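# Thread dark-handled rod through brass ring parts in block

## Task

Slide the steel rod that has the dark handle through the little barrels of every brass ring part held in the steel block, far enough that its tip sticks out past the block's far end. Leave the rod resting in those barrels, with every ring part still where it was.

## Robot and tools

ROBOT. Two arms, left_arm and right_arm, each carrying an identical right-handed five-finger hand. The hands are not mirrored, so every axis and number means the same on both. Bases in the scene frame: left_arm at (-0.057, +0.477, 0) m, right_arm at (+0.040, -0.438, -0.001) m, both nearly unrotated. A post stands on the floor behind them. Loose objects can occasionally get nudged by outside pushes. Anything that ends up off the table fails the task.

FRAME. Scene frame: origin at table-top height, midway between the nominal bases. +z is up, +x points out over the table, and left_arm is on the +y side. Camera image sides do not follow the arm names. Each arm is steered by its hand point. This point sits 0.05 m in front of the palm and 0.15 m out from the wrist flange along the fingers. Its +z runs along straight fingers, +y out of the palm, and +x across the palm away from the thumb. Straight fingertips end 0.06-0.07 m past the point and lie 0.06 m behind it (-y). A wrist bracket on the little-finger side can collide with things. With the fingers horizontal, the wrist can hang up to 0.13 m (palm down) or 0.25 m (palm up) below the point.

ROW FORMAT (used by execute_actions and move). One flat list of 28 numbers, each in [-1, 1]. The first 14 are left_arm, the next 14 right_arm; both blocks are always sent, even if only one arm moves.
- Numbers 1-6 of a block: dx, dy, dz, rx, ry, rz. These are an offset, along the scene axes, from that arm's Hand target. 1.0 equals 0.6 m or 180 degrees. rx, ry, rz form one rotation vector, turning about the Hand target's position. All zeros asks nothing new of that arm.
- Numbers 7-12: absolute targets for little, ring, middle, index, thumb_bend, thumb_turn. -1 is open or straight; +1 is closed or curled. For thumb_turn, +1 puts the thumb in front of the palm, facing the fingers.
- Number 13, force_limit: maps -1..+1 to about 0..10 N at the fingertip (0..15 N for the two thumb motors).
- Number 14, speed: rises from near zero at -1 to full at +0.48 and above.
No hand value means 'unchanged'. To keep a hand as it is, resend the last eight hand numbers you sent. If you have not sent any yet, use hand_measured plus hand_force_limit and hand_speed.

TOOLS
- execute_actions(actions, cameras). actions is a list of actions. Each action is up to 15 rows, one per 1/30 s step; a short action repeats its last row until step 15. Every row's offset counts from the Hand target at that action's start, not from the row before. A new action starts from the updated Hand target, so the same offset sent again moves the arm further. Images come back only for an empty list or when cameras names them.
- move(target, speed, blend, stop_force, zero, blocking, cameras). target is one 28-number row or a list of up to 15 rows. Every row's offsets count from the Hand targets at the move's start. Paths are straight lines and do not avoid obstacles. speed is in m/s (0.002-3.2, default 0.25), with turns allowed twice that in rad/s; give one value or one per target. blend is a corner radius in m (0 = stop at each target). stop_force (4-120 N, same for both arms) ends an arm's path when its wrist sensor feels that much push against the motion. Touching at about 0.005 m/s is safest. With stop_force, every row must carry the same hand numbers. zero (default true) re-zeroes the sensor first. blocking=false returns early but cannot be combined with stop_force. The result adds a 'move:' line naming the ending (done, off_target, moving, held, fault) and any limits (paced = pose clipped, held = steps withheld). The whole move is capped at 10 s.
- wait(seconds 0-3600), stop(), zoom_image(camera, region [x0,y0,x1,y1] in pixels, at most 504 on each side), show_instructions(), zero_wrist_force(arm), finished_scene(scene=1).

RESULTS. For each arm: end_effector_position (m), end_effector_quat_wxyz, velocities (left out while still), Hand target (the base for the next offsets), Joint positions and torques, and Wrist force/torque along the hand's own axes. A further line shows the peak since the last reading. For each hand: hand_measured, hand_stopped_by (moving, target, force, stalled, fault) and hand_load_n (positive means the finger is pushed open). A lost grip shows as load dropping to about 0. The hand point often rests short of its Hand target; send the shortfall as an offset. Each control step limits the commanded orientation to 32 degrees from the measured one.

GRIPPING. With the thumb turned in front of the palm, the hand can close on objects about 0.035-0.065 m thick, or on a handle down to about 0.025 m. Thumb tip against index pad pinches light items. Close slowly (speed -0.94 or lower) for a gentle grip. A motor locks once it reaches its target or its force_limit. To squeeze harder, raise force_limit and send a more-closed target.

AVOID. Exceeding contact torque limits (N m: 297, 297, 135, 48.6, 48.6, 48.6) or about 150 N of outside force triggers a 10 s arm stop. A shoulder or elbow drifting 7.5 degrees off its planned path does the same. The arms are stiff, so aiming even slightly past a firm contact can fault; end a push by commanding back past the hand point. Keep the arms from meeting; a clearance check blocks most such moves. Motors that hold loads or stay stretched heat up: a warning at 70 °C, brakes at 85 °C.

CAMERAS. cam_high, cam_low, cam_left_wrist, cam_right_wrist, each 672x504. Wrist images can lag the arm while it moves.

Each tool is called as name(argument=value, ...) on one line, values as JSON.

Reference images:

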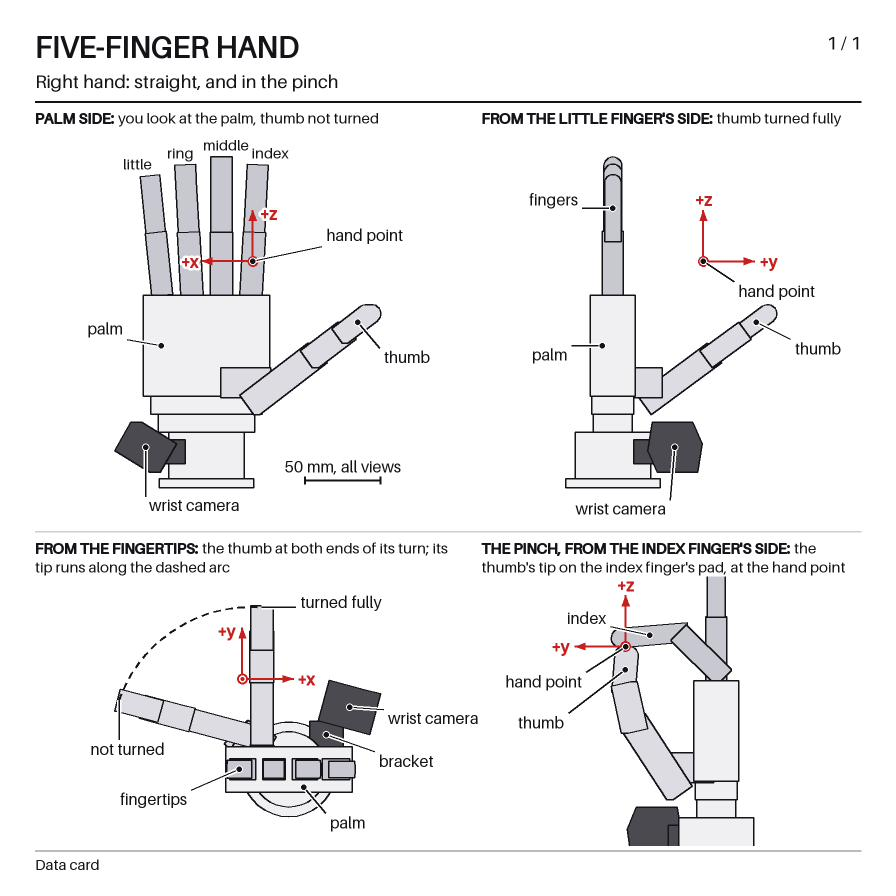

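## Session

execute_actions(actions=[])

Scene clock: 0.00 s.
left_arm: end_effector_position=(+0.7300, +0.4431, +0.1922) hand_measured=(-1.000, -1.000, -1.000, -1.000, -1.000, -1.000) hand_load_n=(+0.0, +0.0, +0.0, +0.0, +0.0, +0.0) hand_stopped_by=(target, target, target, target, target, target) hand_force_limit=0.00 hand_speed=-0.80 end_effector_quat_wxyz=(-0.007, +0.928, +0.332, -0.172) | right_arm: end_effector_position=(+0.7770, -0.0295, +0.3699) hand_measured=(-1.000, -1.000, -1.000, -1.000, -1.000, -1.000) hand_load_n=(+0.0, +0.0, +0.0, +0.0, +0.0, +0.0) hand_stopped_by=(target, target, target, target, target, target) hand_force_limit=0.00 hand_speed=-0.80 end_effector_quat_wxyz=(-0.162, +0.890, -0.355, +0.235)
Joint positions: left_arm=[-0.107 -0.798 1.185 1.5 1.715 0.772] | right_arm=[0.334 -1.117 1.179 0.932 1.62 -3.652]
Joint velocities: within noise
Joint torques (N m): no reading
Wrist force (N): no reading
Wrist torque (N m): no reading
Wrist force, peak (N): no reading
Hand target: left_arm +0.7300, +0.4431, +0.1922; -0.007, +0.928, +0.332, -0.172 | right_arm +0.7770, -0.0295, +0.3699; -0.162, +0.890, -0.355, +0.235

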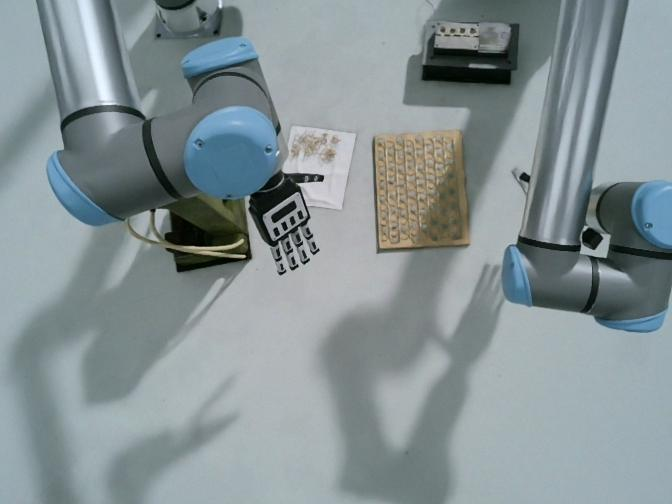

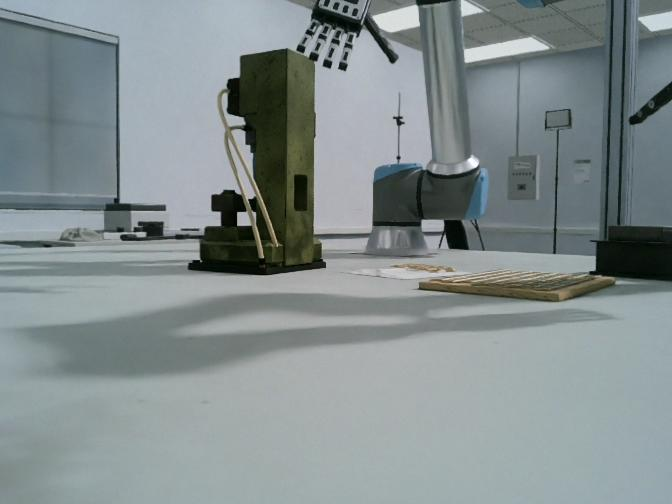

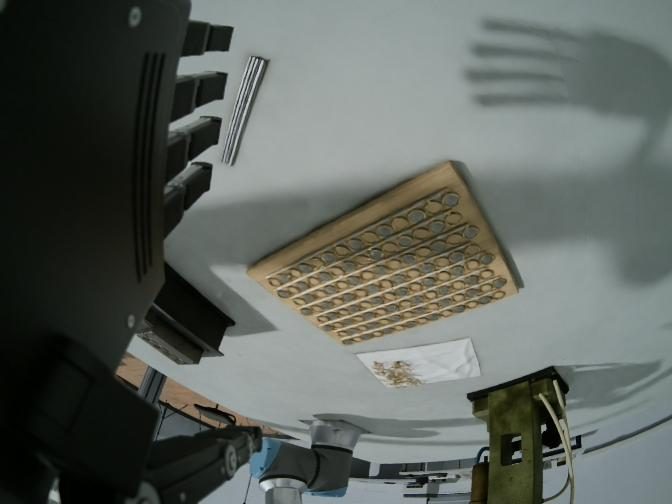

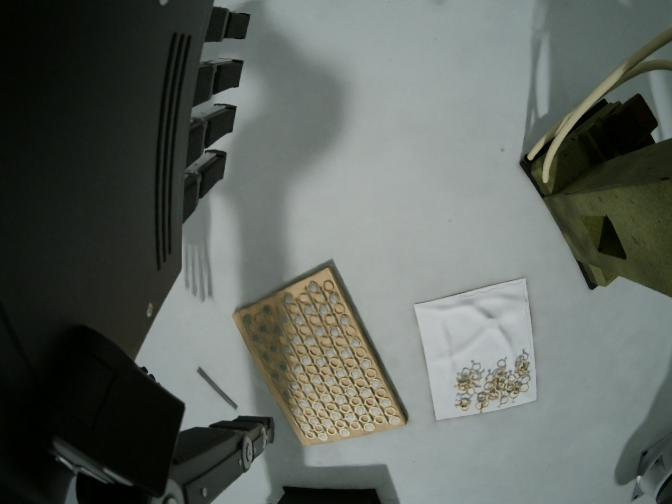

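zoom_image(camera="cam_high", region=[400, 0, 560, 120])

zoom_image(camera="cam_high", region=[480, 140, 640, 260])

zoom_image(camera="cam_left_wrist", region=[170, 30, 330, 190])

zoom_image(camera="cam_left_wrist", region=[120, 260, 280, 380])

zoom_image(camera="cam_low", region=[500, 180, 672, 310])

Scaled by 3.150 from the camera's image (finer frame: 960x720).

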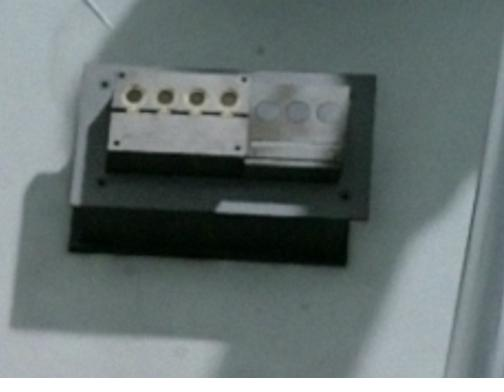

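Scaled by 3.150 from the camera's image (finer frame: 960x720).

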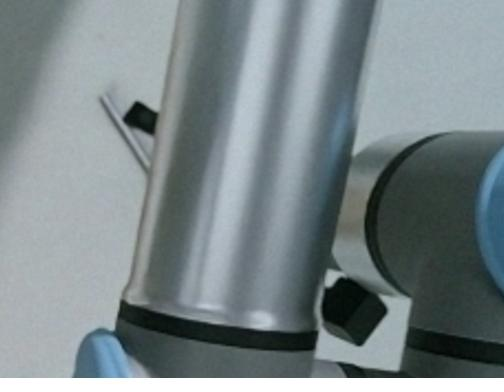

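Scaled by 3.150 from the camera's image (finer frame: 960x720).

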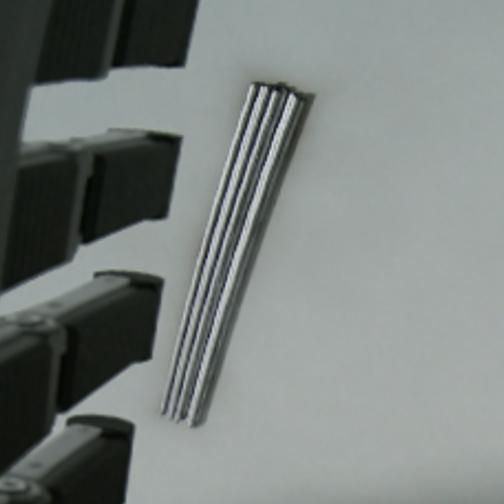

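Scaled by 3.150 from the camera's image (finer frame: 960x720).

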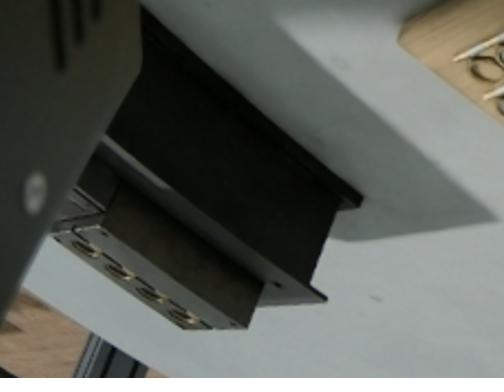

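Scaled by 2.930 from the camera's image (finer frame: 960x720).

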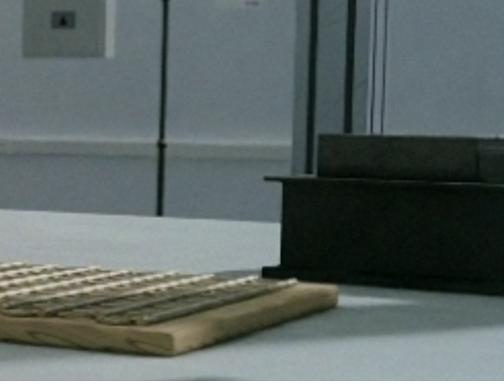

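move(target=[0,0.35,0.25,0,0,0,-1,-1,-1,-1,-1,-1,0,0,0,-0.3,0,0,0,0,-1,-1,-1,-1,-1,-1,0,0], cameras=["all"])

Scene clock: 44.30 s.
left_arm: end_effector_position=(+0.7300, +0.6531, +0.3421) hand_measured=(-1.000, -1.000, -1.000, -1.000, -1.000, -1.000) hand_load_n=(+0.0, +0.0, +0.0, +0.0, +0.0, +0.0) hand_stopped_by=(target, target, target, target, target, target) hand_force_limit=0.00 hand_speed=0.00 end_effector_quat_wxyz=(-0.007, +0.928, +0.332, -0.172) | right_arm: end_effector_position=(+0.7778, -0.1940, +0.3709) hand_measured=(-1.000, -1.000, -1.000, -1.000, -1.000, -1.000) hand_load_n=(+0.0, +0.0, +0.0, +0.0, +0.0, +0.0) hand_stopped_by=(target, target, target, target, target, target) hand_force_limit=0.00 hand_speed=0.00 end_effector_quat_wxyz=(-0.164, +0.890, -0.355, +0.236)
Joint positions: left_arm=[0.137 -0.797 0.915 1.793 1.636 1.004] | right_arm=[0.103 -1.243 1.355 0.881 1.493 -3.844]
Joint torques (N m): left_arm=[10.35 -81.36 -48.26 7.69 -2.76 2.62] | right_arm=[-1.72 -74.6 -35.59 1.78 -1.14 -0.7]
Wrist force (N): left_arm=[0.0 -0.1 0.0] | right_arm=[0.5 -8.4 -3.0]
Wrist torque (N m): left_arm=[0.00 0.00 -0.10] | right_arm=[-0.39 0.08 -0.56]
Wrist force, peak (N): left_arm=[0.5 -1.7 -1.6] | right_arm=[-48.5 -115.1 19.8]
Hand target: left_arm +0.7300, +0.6531, +0.3422; -0.007, +0.928, +0.332, -0.172 | right_arm +0.7778, -0.1940, +0.3709; -0.164, +0.890, -0.355, +0.236 (not the last commanded pose)
Off the commanded pose: left_arm 0.000 m, 0 deg | right_arm 0.016 m, 0 deg.
FORCE FAULT: contact force on the right arm reached its limit, and that arm stopped. The contact can be on any part of that arm, not only on its tool. That arm's remaining commands of this call were not run. That arm is still stopped at the end of this call. That arm stays stopped for about 10 more seconds. Until then a move that you send moves the other arm only, and its call returns only when the move has ended. Once the stop has ended, the next robot result says so. If the stop ends while you think or write, that arm runs what you send next, counted from a new Hand target: where the arm stands when the stop ends. While its stop runs, that arm, its gripper or tool too, takes no new command. Until it ends, the stop uses up actions while you think or wait. An arm that is not stopped still takes commands.
move: fault (right_arm)
cam_left_wrist: T_world_to_cam=[[0.79117, -0.5923, -0.15241, -0.1486], [-0.32504, -0.61831, 0.71557, 0.39555], [-0.51807, -0.5166, -0.68171, 1.06645]] pos_world=[0.79863, 0.70749, 0.42132]
cam_right_wrist: T_world_to_cam=[[-0.39938, -0.85449, -0.33218, 0.26759], [-0.91517, 0.39305, 0.08925, 0.75322], [0.0543, 0.33965, -0.93898, 0.49048]] pos_world=[0.76957, -0.23399, 0.48222]

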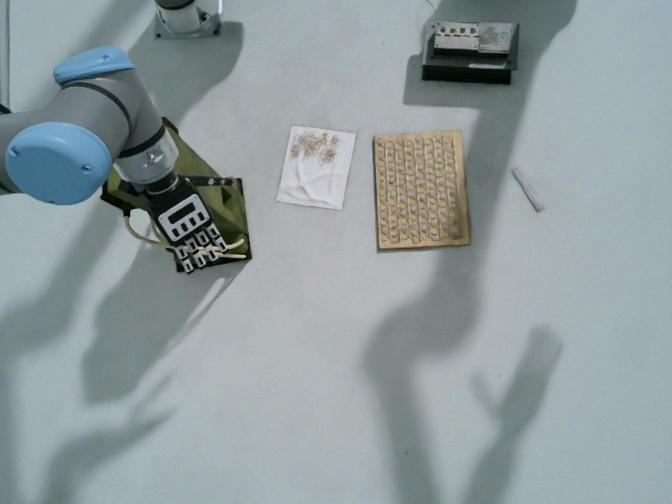

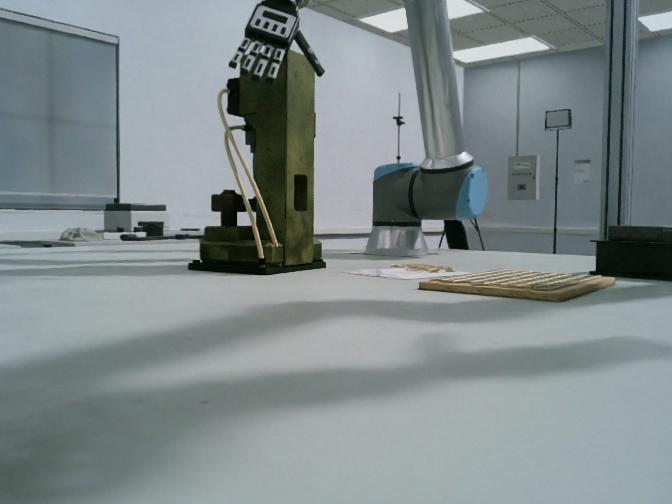

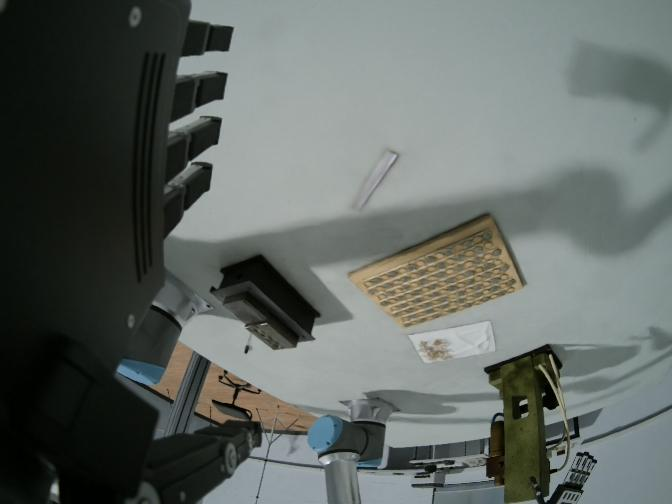

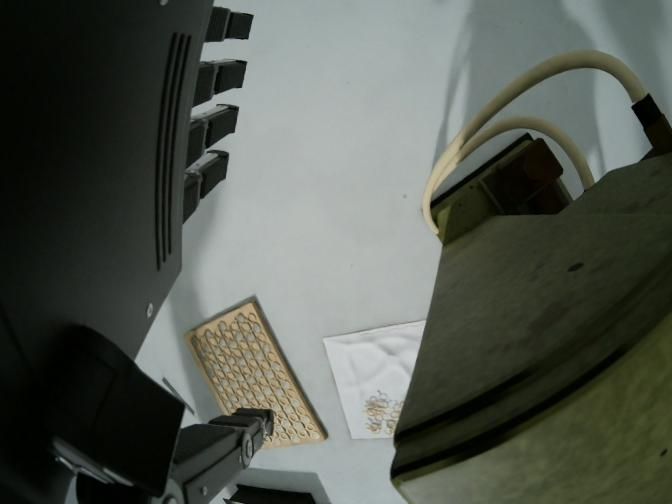

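zoom_image(camera="cam_left_wrist", region=[190, 240, 350, 370])

zoom_image(camera="cam_high", region=[400, 0, 560, 120])

zoom_image(camera="cam_high", region=[400, 0, 480, 60])

Scaled by 3.150 from the camera's image (finer frame: 960x720).

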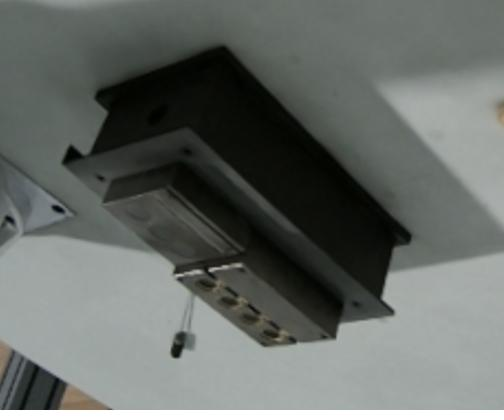

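Scaled by 3.150 from the camera's image (finer frame: 960x720).

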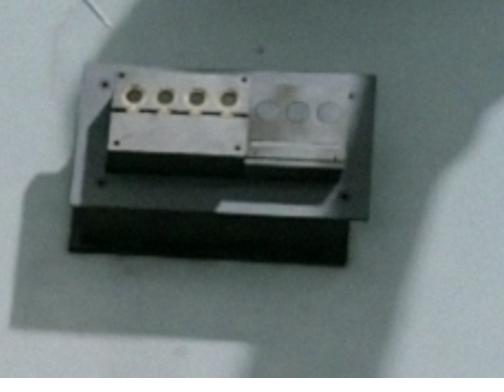

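Scaled by 6.300 from the camera's image (finer frame: 960x720).

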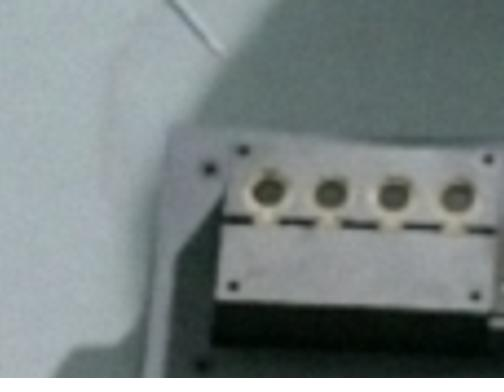

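wait(seconds=5)

Scene clock: 106.30 s.
left_arm: end_effector_position=(+0.7300, +0.6531, +0.3422) hand_measured=(-1.000, -1.000, -1.000, -1.000, -1.000, -1.000) hand_load_n=(+0.0, +0.0, +0.0, +0.0, +0.0, +0.0) hand_stopped_by=(target, target, target, target, target, target) hand_force_limit=0.00 hand_speed=0.00 end_effector_quat_wxyz=(-0.007, +0.928, +0.332, -0.172) | right_arm: end_effector_position=(+0.7778, -0.1940, +0.3709) hand_measured=(-1.000, -1.000, -1.000, -1.000, -1.000, -1.000) hand_load_n=(+0.0, +0.0, -0.5, +0.0, +0.0, +0.0) hand_stopped_by=(target, target, target, target, target, target) hand_force_limit=0.00 hand_speed=0.00 end_effector_quat_wxyz=(-0.164, +0.890, -0.355, +0.236)
Joint positions: left_arm=[0.137 -0.797 0.915 1.793 1.636 1.004] | right_arm=[0.103 -1.243 1.355 0.881 1.493 -3.844]
Joint torques (N m): left_arm=[10.76 -83.25 -49.6 7.82 -2.14 2.96] | right_arm=[5.42 -72.31 -36.01 1.58 -0.77 -0.26]
Wrist force (N): left_arm=[-0.3 -0.2 0.0] | right_arm=[0.5 -8.8 -2.9]
Wrist torque (N m): left_arm=[-0.04 0.04 -0.12] | right_arm=[-0.45 0.07 -0.57]
Wrist force, peak (N): left_arm=[-0.1 -0.6 -0.9] | right_arm=[0.8 -9.3 -3.2]
Hand target: left_arm +0.7300, +0.6531, +0.3422; -0.007, +0.928, +0.332, -0.172 | right_arm +0.7778, -0.1940, +0.3709; -0.164, +0.890, -0.355, +0.236 (not the last commanded pose)
Off the commanded pose: left_arm 0.000 m, 0 deg | right_arm 0.016 m, 0 deg.
FORCE FAULT, CONTINUED: the right arm's stop, for the force fault that an earlier result reported, is over. The rest of the stop counts as 19 of the actions that you can send in this scene. During its stop the right arm's controller moved it back a little. That arm's target is now where it stood when the stop ended, not its last command. That arm accepts commands again.
wait: 5.00 s; at rest from the start

move(target=[[0,0,0,0,0,0,-1,-1,-1,-1,-1,-1,0,0,0,0.3,0,0,0,0,-1,-1,-1,-1,-1,-1,0,0],[0,0,0,0,0,0,-1,-1,-1,-1,-1,-1,0,0,-0.2,0.3,0.2,0,0,0,-1,-1,-1,-1,-1,-1,0,0]], cameras=["all"])

Scene clock: 115.53 s.
left_arm: end_effector_position=(+0.7300, +0.6531, +0.3422) hand_measured=(-1.000, -1.000, -1.000, -1.000, -1.000, -1.000) hand_load_n=(+0.0, +0.0, +0.0, +0.0, +0.0, +0.0) hand_stopped_by=(target, target, target, target, target, target) hand_force_limit=0.00 hand_speed=0.00 end_effector_quat_wxyz=(-0.007, +0.928, +0.332, -0.172) | right_arm: end_effector_position=(+0.6579, -0.0140, +0.4907) hand_measured=(-1.000, -1.000, -1.000, -1.000, -1.000, -1.000) hand_load_n=(+0.0, +0.0, +0.0, +0.0, -0.5, +0.0) hand_stopped_by=(target, target, target, target, target, target) hand_force_limit=0.00 hand_speed=0.00 end_effector_quat_wxyz=(-0.164, +0.890, -0.355, +0.236)
Joint positions: left_arm=[0.137 -0.797 0.915 1.793 1.636 1.004] | right_arm=[0.415 -1.279 1.193 1.081 1.664 -3.583]
Joint torques (N m): left_arm=[10.24 -83.75 -49.46 8.02 -2.17 3.08] | right_arm=[12.76 -87.7 -44.46 4.01 2 2.77]
Wrist force (N): left_arm=[0.2 0.1 -0.2] | right_arm=[-0.1 -1.1 -2.9]
Wrist torque (N m): left_arm=[0.02 -0.03 -0.08] | right_arm=[-0.03 0.08 -0.34]
Wrist force, peak (N): left_arm=[-0.1 -1.0 -0.3] | right_arm=[0.6 -9.1 -3.0]
Hand target: left_arm +0.7300, +0.6531, +0.3422; -0.007, +0.928, +0.332, -0.172 | right_arm +0.6578, -0.0140, +0.4909; -0.164, +0.890, -0.355, +0.236
Off the commanded pose: left_arm 0.000 m, 0 deg | right_arm 0.000 m, 0 deg.
move: done
cam_left_wrist: T_world_to_cam=[[0.79117, -0.5923, -0.15241, -0.14853], [-0.32504, -0.61831, 0.71557, 0.39554], [-0.51807, -0.5166, -0.68171, 1.06657]] pos_world=[0.79863, 0.70759, 0.42142]
cam_right_wrist: T_world_to_cam=[[-0.39939, -0.85451, -0.33211, 0.41318], [-0.91518, 0.39302, 0.08932, 0.56205], [0.0542, 0.33962, -0.939, 0.54845]] pos_world=[0.64967, -0.05409, 0.60202]

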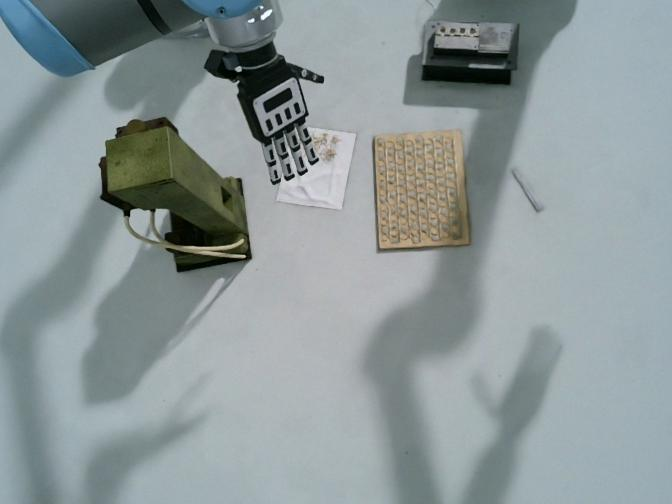

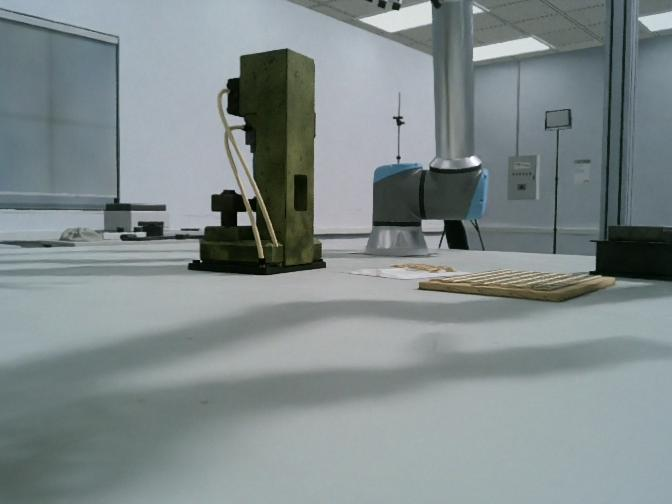

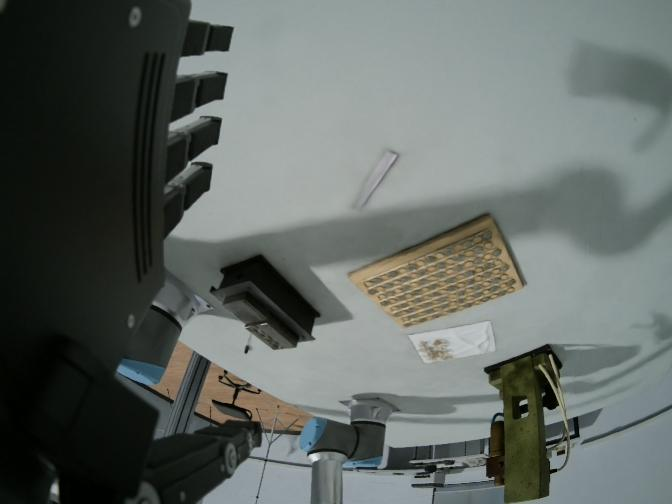

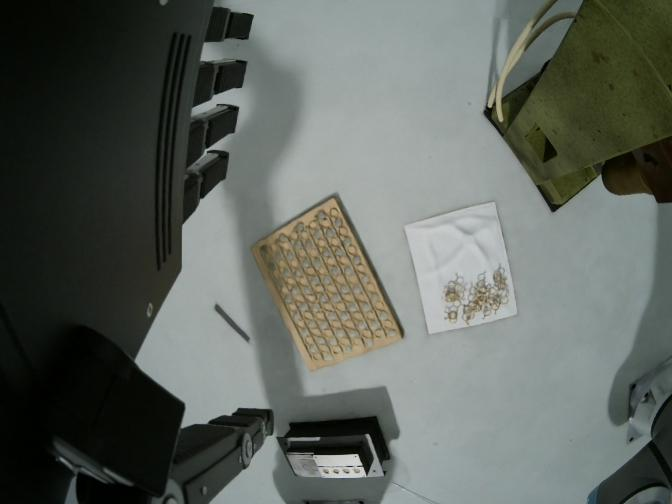

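move(target=[0,0,0,0,0,0,-1,-1,-1,-1,-1,-1,0,0,-0.45,0.2,-0.05,0,0,0,-1,-1,-1,-1,-1,-1,0,0], cameras=["cam_right_wrist", "cam_high"])

Scene clock: 140.73 s.
left_arm: end_effector_position=(+0.7300, +0.6531, +0.3422) hand_measured=(-1.000, -1.000, -1.000, -1.000, -1.000, -1.000) hand_load_n=(+0.0, +0.0, +0.0, +0.0, +0.0, +0.0) hand_stopped_by=(target, target, target, target, target, target) hand_force_limit=0.00 hand_speed=0.00 end_effector_quat_wxyz=(-0.007, +0.928, +0.332, -0.172) | right_arm: end_effector_position=(+0.3879, +0.1060, +0.4609) hand_measured=(-1.000, -1.000, -1.000, -1.000, -1.000, -1.000) hand_load_n=(+0.0, +0.0, +0.0, +0.0, +0.0, +0.0) hand_stopped_by=(target, target, target, target, target, target) hand_force_limit=0.00 hand_speed=0.00 end_effector_quat_wxyz=(-0.164, +0.890, -0.355, +0.236)
Joint positions: left_arm=[0.137 -0.797 0.915 1.793 1.636 1.004] | right_arm=[0.836 -1.412 1.424 1.058 1.882 -3.214]
Joint torques (N m): left_arm=[8.9 -76.95 -49.29 8.01 -2.11 2.8] | right_arm=[15.47 -41.1 -32.2 4.65 2.54 1.52]
Wrist force (N): left_arm=[0.3 -0.6 -0.3] | right_arm=[0.5 -1.7 -1.9]
Wrist torque (N m): left_arm=[-0.06 -0.04 -0.10] | right_arm=[-0.10 -0.01 -0.35]
Wrist force, peak (N): left_arm=[0.3 -0.7 -0.4] | right_arm=[-0.1 -2.0 -3.5]
Hand target: left_arm +0.7300, +0.6531, +0.3422; -0.007, +0.928, +0.332, -0.172 | right_arm +0.3878, +0.1060, +0.4609; -0.164, +0.890, -0.355, +0.236
Off the commanded pose: left_arm 0.000 m, 0 deg | right_arm 0.000 m, 0 deg.
move: done
cam_right_wrist: T_world_to_cam=[[-0.39938, -0.85449, -0.33218, 0.39803], [-0.91517, 0.39305, 0.08925, 0.27049], [0.0543, 0.33965, -0.93898, 0.4943]] pos_world=[0.37967, 0.06591, 0.57222]
Images, in order (width x height): cam_high 672x504, cam_right_wrist 672x504.

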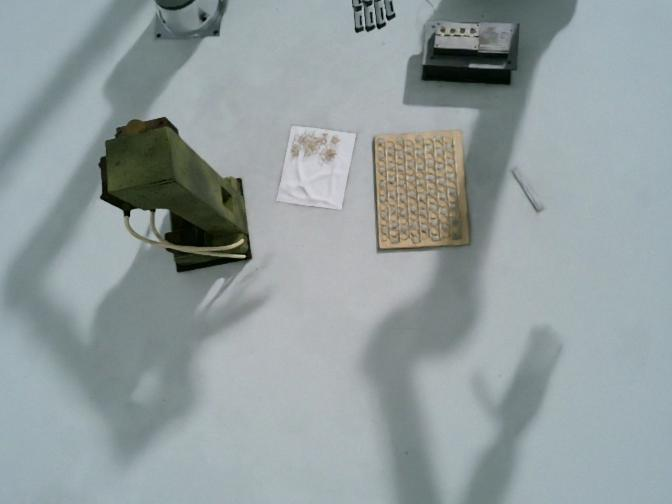

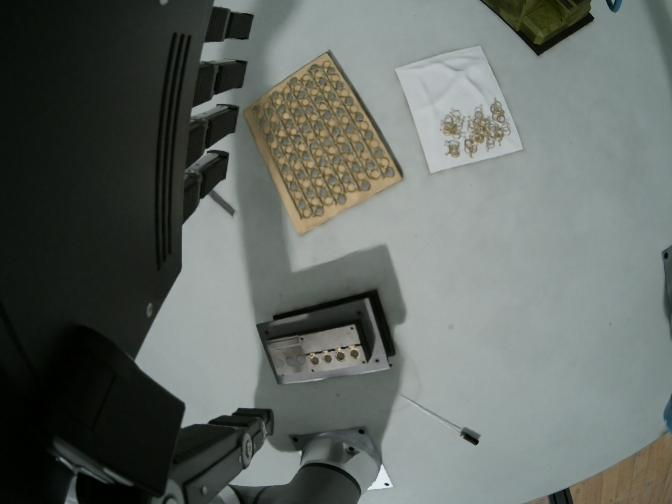

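zoom_image(camera="cam_right_wrist", region=[240, 280, 410, 400])

zoom_image(camera="cam_right_wrist", region=[390, 380, 500, 460])

zoom_image(camera="cam_right_wrist", region=[290, 330, 370, 380])

Scaled by 2.965 from the camera's image (finer frame: 960x720).

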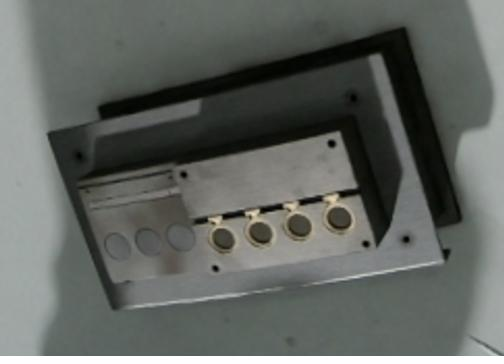

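Scaled by 4.582 from the camera's image (finer frame: 960x720).

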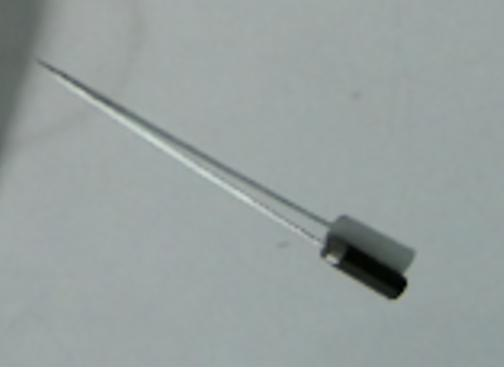

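Scaled by 6.300 from the camera's image (finer frame: 960x720).

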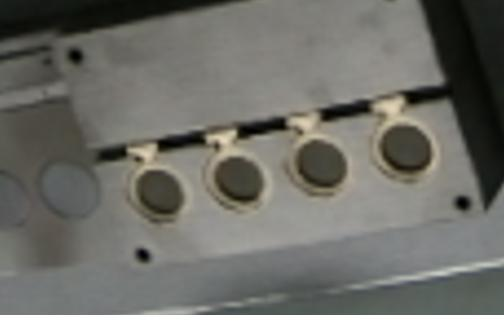

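move(target=[-0.633,-0.172,0.097,0,0,0,-1,-1,-1,-1,-1,-1,0,0,-0.697,-0.01,-0.352,-0.195,0.0876,0.5674,-1,-1,-1,-1,-1,-1,0,0], cameras=["cam_right_wrist", "cam_left_wrist"])

Scene clock: 530.97 s.
left_arm: end_effector_position=(+0.3503, +0.5499, +0.4004) hand_measured=(-1.000, -1.000, -1.000, -1.000, -1.000, -1.000) hand_load_n=(+0.5, +0.0, +0.0, +0.0, +0.0, +0.0) hand_stopped_by=(target, target, target, target, target, target) hand_force_limit=0.00 hand_speed=0.00 end_effector_quat_wxyz=(-0.007, +0.928, +0.332, -0.172) | right_arm: end_effector_position=(-0.0303, +0.1000, +0.2497) hand_measured=(-1.000, -1.000, -1.000, -1.000, -1.000, -1.000) hand_load_n=(+0.0, +0.0, +0.0, +0.0, +0.0, +0.0) hand_stopped_by=(target, target, target, target, target, target) hand_force_limit=0.00 hand_speed=0.00 end_effector_quat_wxyz=(+0.000, +0.857, +0.515, +0.000)
Joint positions: left_arm=[0.011 -1.494 1.815 1.579 1.677 0.884] | right_arm=[1.477 -1.269 1.718 1.121 1.571 -4.334]
Joint torques (N m): left_arm=[-7.42 -58.25 -25.68 8.33 3.65 -3.68] | right_arm=[13.46 -50.7 -38.95 5.16 -2.91 -2.82]
Wrist force (N): left_arm=[0.4 0.1 0.5] | right_arm=[0.3 -3.1 -2.8]
Wrist torque (N m): left_arm=[0.00 -0.08 0.13] | right_arm=[-0.25 0.07 -0.06]
Wrist force, peak (N): left_arm=[1.0 -0.5 0.0] | right_arm=[0.2 -3.5 -2.6]
Hand target: left_arm +0.3502, +0.5499, +0.4004; -0.007, +0.928, +0.332, -0.172 | right_arm -0.0304, +0.1000, +0.2497; +0.000, +0.857, +0.515, +0.000
Off the commanded pose: left_arm 0.000 m, 0 deg | right_arm 0.000 m, 0 deg.
move: done
cam_left_wrist: T_world_to_cam=[[0.79117, -0.5923, -0.15241, 0.09961], [-0.32504, -0.61831, 0.71557, 0.16674], [-0.51807, -0.5166, -0.68171, 0.85616]] pos_world=[0.41894, 0.60438, 0.47952]
cam_right_wrist: T_world_to_cam=[[0.97161, -0.23266, 0.04296, 0.0415], [-0.22097, -0.82746, 0.51622, -0.05455], [-0.08456, -0.51106, -0.85537, 0.38071]] pos_world=[-0.02018, 0.15909, 0.35202]
Images, in order (width x height): cam_left_wrist 672x504, cam_right_wrist 672x504.

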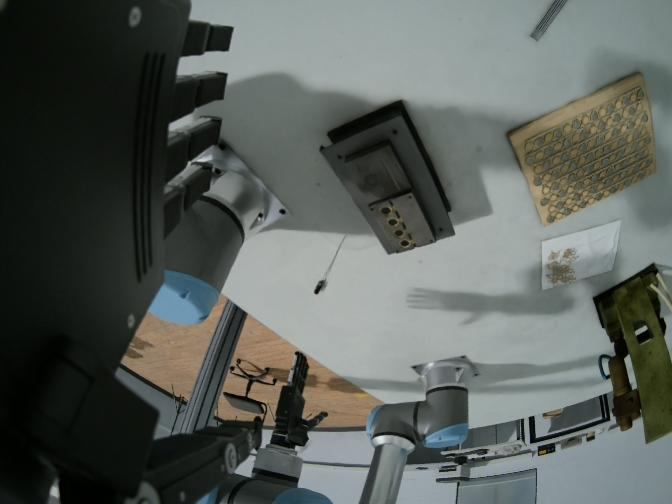

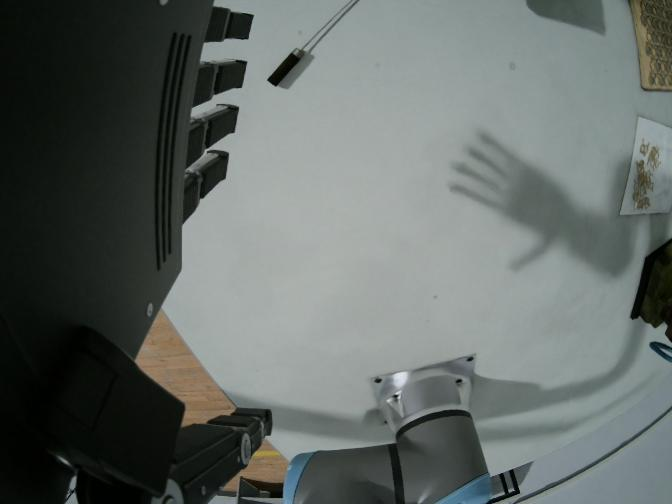

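zoom_image(camera="cam_right_wrist", region=[240, 0, 370, 110])

zoom_image(camera="cam_left_wrist", region=[290, 90, 470, 310])

Scaled by 3.877 from the camera's image (finer frame: 960x720).

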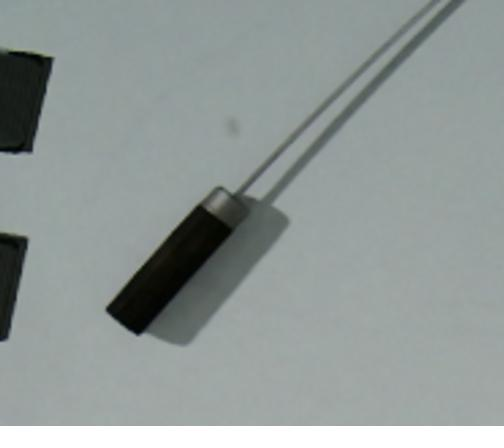

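Scaled by 2.291 from the camera's image (finer frame: 960x720).

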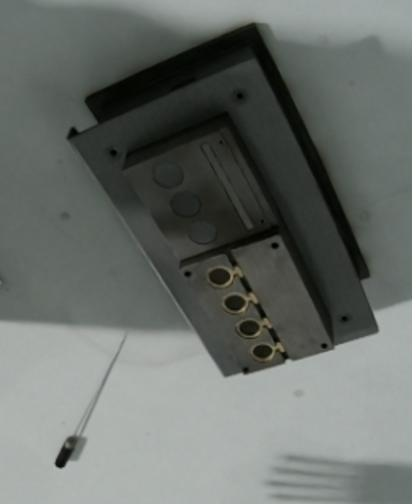

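move(target=[0,0,0,0,0,0,-1,-1,-1,-1,-1,-1,0,0,-0.046,0.072,-0.216,0,0,-0.122,-1,-1,-1,-1,-1,-1,0,0], cameras=["cam_right_wrist", "cam_left_wrist"])

Scene clock: 587.30 s.
left_arm: end_effector_position=(+0.3502, +0.5499, +0.4004) hand_measured=(-1.000, -1.000, -1.000, -1.000, -1.000, -1.000) hand_load_n=(+0.0, +0.0, +0.0, +0.0, +0.0, +0.0) hand_stopped_by=(target, target, target, target, target, target) hand_force_limit=0.00 hand_speed=0.00 end_effector_quat_wxyz=(-0.007, +0.928, +0.332, -0.172) | right_arm: end_effector_position=(-0.0580, +0.1432, +0.1201) hand_measured=(-1.000, -1.000, -1.000, -1.000, -1.000, -1.000) hand_load_n=(+0.0, +0.0, +0.0, +0.0, +0.0, +0.0) hand_stopped_by=(target, target, target, target, target, target) hand_force_limit=0.00 hand_speed=0.00 end_effector_quat_wxyz=(+0.000, +0.940, +0.342, +0.000)
Joint positions: left_arm=[0.011 -1.494 1.816 1.579 1.677 0.884] | right_arm=[1.493 -1.08 1.703 0.948 1.571 -3.935]
Joint torques (N m): left_arm=[-5.61 -55.72 -25.42 8.13 3.3 -3.45] | right_arm=[15.56 -64.91 -33.75 1.21 2.07 2.68]
Wrist force (N): left_arm=[0.6 -0.1 0.2] | right_arm=[0.6 -2.7 -2.5]
Wrist torque (N m): left_arm=[-0.01 -0.10 0.14] | right_arm=[-0.19 0.05 -0.41]
Wrist force, peak (N): left_arm=[0.9 0.5 0.5] | right_arm=[0.5 -3.4 -3.3]
Hand target: left_arm +0.3502, +0.5499, +0.4004; -0.007, +0.928, +0.332, -0.172 | right_arm -0.0580, +0.1432, +0.1201; +0.000, +0.940, +0.342, +0.000
Off the commanded pose: left_arm 0.000 m, 0 deg | right_arm 0.000 m, 0 deg.
move: done
cam_left_wrist: T_world_to_cam=[[0.79117, -0.5923, -0.15241, 0.09971], [-0.32504, -0.61831, 0.71557, 0.16664], [-0.51807, -0.5166, -0.68171, 0.85617]] pos_world=[0.41884, 0.60438, 0.47962]
cam_right_wrist: T_world_to_cam=[[0.81429, -0.57887, 0.04292, 0.12448], [-0.51414, -0.68495, 0.51624, 0.0046], [-0.26944, -0.44244, -0.85537, 0.26906]] pos_world=[-0.02651, 0.19425, 0.22243]
Images, in order (width x height): cam_left_wrist 672x504, cam_right_wrist 672x504.

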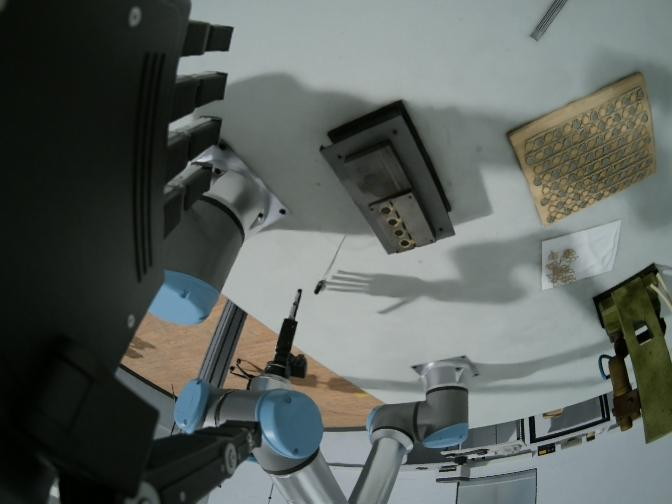

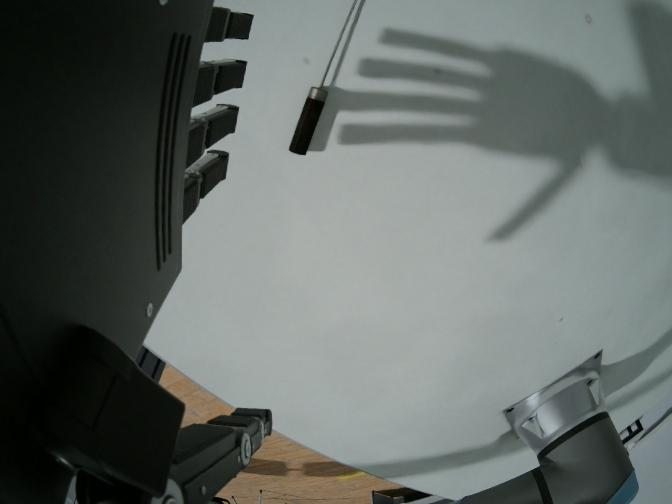

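move(target=[0,0,0,0,0,0,-1,-1,-1,-1,-1,-1,0,0,0,0,-0.05,0,0,0,-1,-1,-1,-1,-1,-1,0,0], cameras=[], speed=0.1)

move(target=[0,0,0,0,0,0,-1,-1,-1,-1,-1,-1,0,0,0,0,-0.06,0,0,0,-1,-1,-1,-1,-1,-1,0,0], cameras=["cam_right_wrist"], speed=0.01, stop_force=5)

Scene clock: 609.30 s.
left_arm: end_effector_position=(+0.3502, +0.5499, +0.4004) hand_measured=(-1.000, -1.000, -1.000, -1.000, -1.000, -1.000) hand_load_n=(+0.0, +0.0, +0.0, +0.0, +0.0, +0.0) hand_stopped_by=(target, target, target, target, target, target) hand_force_limit=0.00 hand_speed=0.00 end_effector_quat_wxyz=(-0.007, +0.928, +0.332, -0.172) | right_arm: end_effector_position=(-0.0580, +0.1432, +0.0902) hand_measured=(-1.000, -1.000, -1.000, -1.000, -1.000, -1.000) hand_load_n=(+0.0, +0.0, +0.0, +0.0, +0.0, +0.0) hand_stopped_by=(target, target, target, target, target, target) hand_force_limit=0.00 hand_speed=0.00 end_effector_quat_wxyz=(+0.000, +0.940, +0.342, +0.000)
Joint positions: left_arm=[0.011 -1.494 1.816 1.579 1.677 0.884] | right_arm=[1.493 -1.051 1.72 0.902 1.571 -3.935]
Joint torques (N m): left_arm=[-8.63 -54.98 -24.84 7.61 3.11 -3.54] | right_arm=[10.47 -65.11 -19.6 0.85 2.26 2.2]
Wrist force (N): left_arm=[0.3 0.2 0.4] | right_arm=[0.0 -2.9 -2.6]
Wrist torque (N m): left_arm=[0.01 -0.07 0.13] | right_arm=[-0.16 0.14 -0.40]
Wrist force, peak (N): left_arm=[0.8 -0.5 0.6] | right_arm=[0.9 -3.3 -3.5]
Hand target: left_arm +0.3502, +0.5499, +0.4004; -0.007, +0.928, +0.332, -0.172 | right_arm -0.0580, +0.1432, +0.0901; +0.000, +0.940, +0.342, +0.000
Off the commanded pose: left_arm 0.000 m, 0 deg | right_arm 0.000 m, 0 deg.
move: done

Scene clock: 612.53 s.
left_arm: end_effector_position=(+0.3502, +0.5499, +0.4004) hand_measured=(-1.000, -1.000, -1.000, -1.000, -1.000, -1.000) hand_load_n=(+0.0, -0.5, +0.0, +0.0, +0.0, +0.0) hand_stopped_by=(target, target, target, target, target, target) hand_force_limit=0.00 hand_speed=0.00 end_effector_quat_wxyz=(-0.007, +0.928, +0.332, -0.172) | right_arm: end_effector_position=(-0.0580, +0.1432, +0.0695) hand_measured=(-1.000, -1.000, -1.000, -1.000, -1.000, -1.000) hand_load_n=(+0.0, +0.0, +0.0, +0.0, +0.0, +0.0) hand_stopped_by=(target, target, target, target, target, target) hand_force_limit=0.00 hand_speed=0.00 end_effector_quat_wxyz=(+0.000, +0.940, +0.342, +0.000)
Joint positions: left_arm=[0.011 -1.494 1.816 1.579 1.677 0.884] | right_arm=[1.493 -1.029 1.73 0.87 1.571 -3.935]
Joint torques (N m): left_arm=[-7.21 -55.11 -25.89 7.55 3.23 -3.61] | right_arm=[9.98 -87.16 -30.1 4.54 2.47 2.73]
Wrist force (N): left_arm=[0.7 0.4 0.5] | right_arm=[0.4 -3.2 -11.4]
Wrist torque (N m): left_arm=[0.03 -0.12 0.16] | right_arm=[0.31 0.25 -0.42]
Wrist force, peak (N): left_arm=[1.0 0.2 0.6] | right_arm=[0.1 -3.0 -21.5]
Hand target: left_arm +0.3502, +0.5499, +0.4004; -0.007, +0.928, +0.332, -0.172 | right_arm -0.0580, +0.1432, +0.0695; +0.000, +0.940, +0.342, +0.000 (not the last commanded pose)
Off the commanded pose: left_arm 0.000 m, 0 deg | right_arm 0.015 m, 0 deg.
move: contact (right_arm)
cam_right_wrist: T_world_to_cam=[[0.8142, -0.579, 0.04293, 0.12668], [-0.51422, -0.68483, 0.51633, 0.03068], [-0.26955, -0.44246, -0.85532, 0.22577]] pos_world=[-0.02651, 0.19425, 0.17183]

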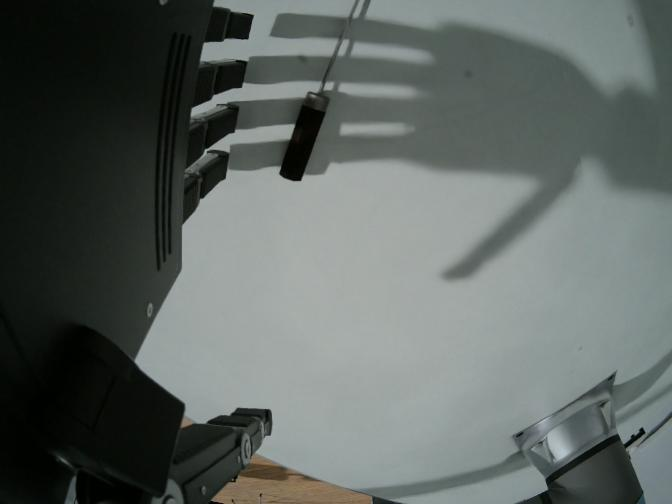

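move(target=[[0,0,0,0,0,0,-1,-1,-1,-1,-1,-1,0,0,0,0,0.006,0,0,0,-1,-1,-1,-1,-1,-1,0,0],[0,0,0,0,0,0,-1,-1,-1,-1,-1,-1,0,0,0.0502,-0.0732,0.006,0,0,0,-1,-1,-1,-1,-1,-1,0,0],[0,0,0,0,0,0,-1,-1,-1,-1,-1,-1,0,0,0.0762,-0.0912,0.006,0,0,0.0278,-1,-1,-1,-1,-1,-1,0,0]], cameras=["cam_right_wrist","cam_left_wrist"], speed=0.04, blend=[0.001,0.01,0])

Scene clock: 651.23 s.
left_arm: end_effector_position=(+0.3502, +0.5499, +0.4004) hand_measured=(-1.000, -1.000, -1.000, -1.000, -1.000, -1.000) hand_load_n=(+0.0, +0.0, +0.0, +0.0, +0.0, +0.0) hand_stopped_by=(target, target, target, target, target, target) hand_force_limit=0.00 hand_speed=0.00 end_effector_quat_wxyz=(-0.007, +0.928, +0.332, -0.172) | right_arm: end_effector_position=(-0.0123, +0.0885, +0.0731) hand_measured=(-1.000, -1.000, -1.000, -1.000, -1.000, -1.000) hand_load_n=(+0.0, +0.0, +0.0, +0.0, -0.5, +0.0) hand_stopped_by=(target, target, target, target, target, target) hand_force_limit=0.00 hand_speed=0.00 end_effector_quat_wxyz=(+0.000, +0.924, +0.383, +0.000)
Joint positions: left_arm=[0.011 -1.494 1.816 1.579 1.677 0.884] | right_arm=[1.414 -1.113 1.863 0.821 1.571 -4.101]
Joint torques (N m): left_arm=[-5.28 -54.9 -24.55 7.56 3.2 -3.05] | right_arm=[-6.62 -83.69 -17.09 0.8 -0.94 -3.1]
Wrist force (N): left_arm=[0.5 0.1 0.5] | right_arm=[0.2 -2.9 -2.3]
Wrist torque (N m): left_arm=[-0.01 -0.10 0.14] | right_arm=[-0.19 0.11 -0.08]
Wrist force, peak (N): left_arm=[0.7 0.3 0.9] | right_arm=[0.4 -3.2 -11.9]
Hand target: left_arm +0.3502, +0.5499, +0.4004; -0.007, +0.928, +0.332, -0.172 | right_arm -0.0123, +0.0885, +0.0731; +0.000, +0.924, +0.383, +0.000
Off the commanded pose: left_arm 0.000 m, 0 deg | right_arm 0.000 m, 0 deg.
move: done
cam_left_wrist: T_world_to_cam=[[0.79117, -0.5923, -0.15241, 0.09971], [-0.32504, -0.61831, 0.71557, 0.16664], [-0.51807, -0.5166, -0.68171, 0.85617]] pos_world=[0.41884, 0.60438, 0.47962]
cam_right_wrist: T_world_to_cam=[[0.86157, -0.50582, 0.043, 0.0517], [-0.45261, -0.72705, 0.51627, 0.01935], [-0.22987, -0.46426, -0.85535, 0.21937]] pos_world=[0.01464, 0.14206, 0.17542]
Images, in order (width x height): cam_left_wrist 672x504, cam_right_wrist 672x504.

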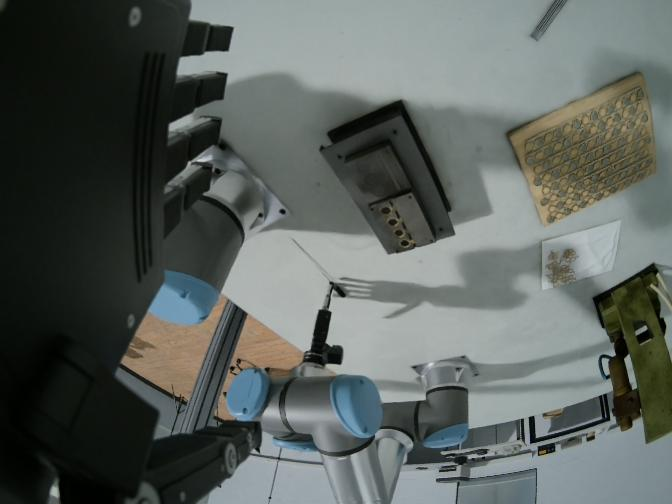

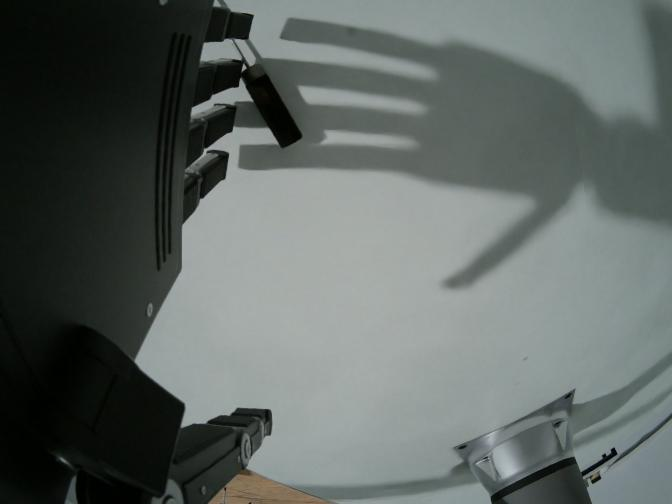

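zoom_image(camera="cam_left_wrist", region=[260, 210, 370, 320])

Scaled by 4.582 from the camera's image (finer frame: 960x720).

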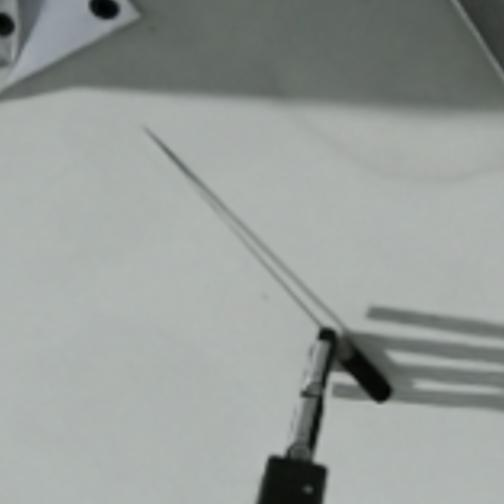

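zoom_image(camera="cam_left_wrist", region=[120, 230, 400, 504])

Scaled by 1.800 from the camera's image (finer frame: 960x720).

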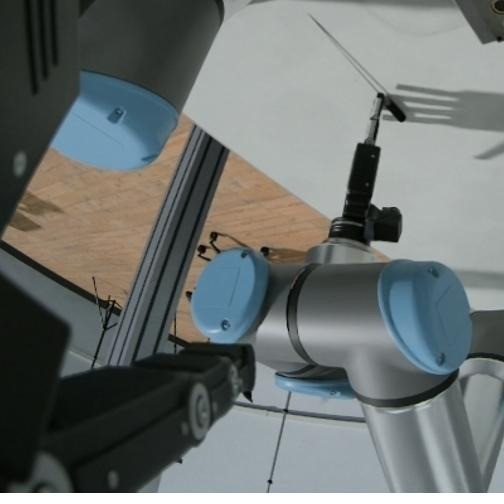

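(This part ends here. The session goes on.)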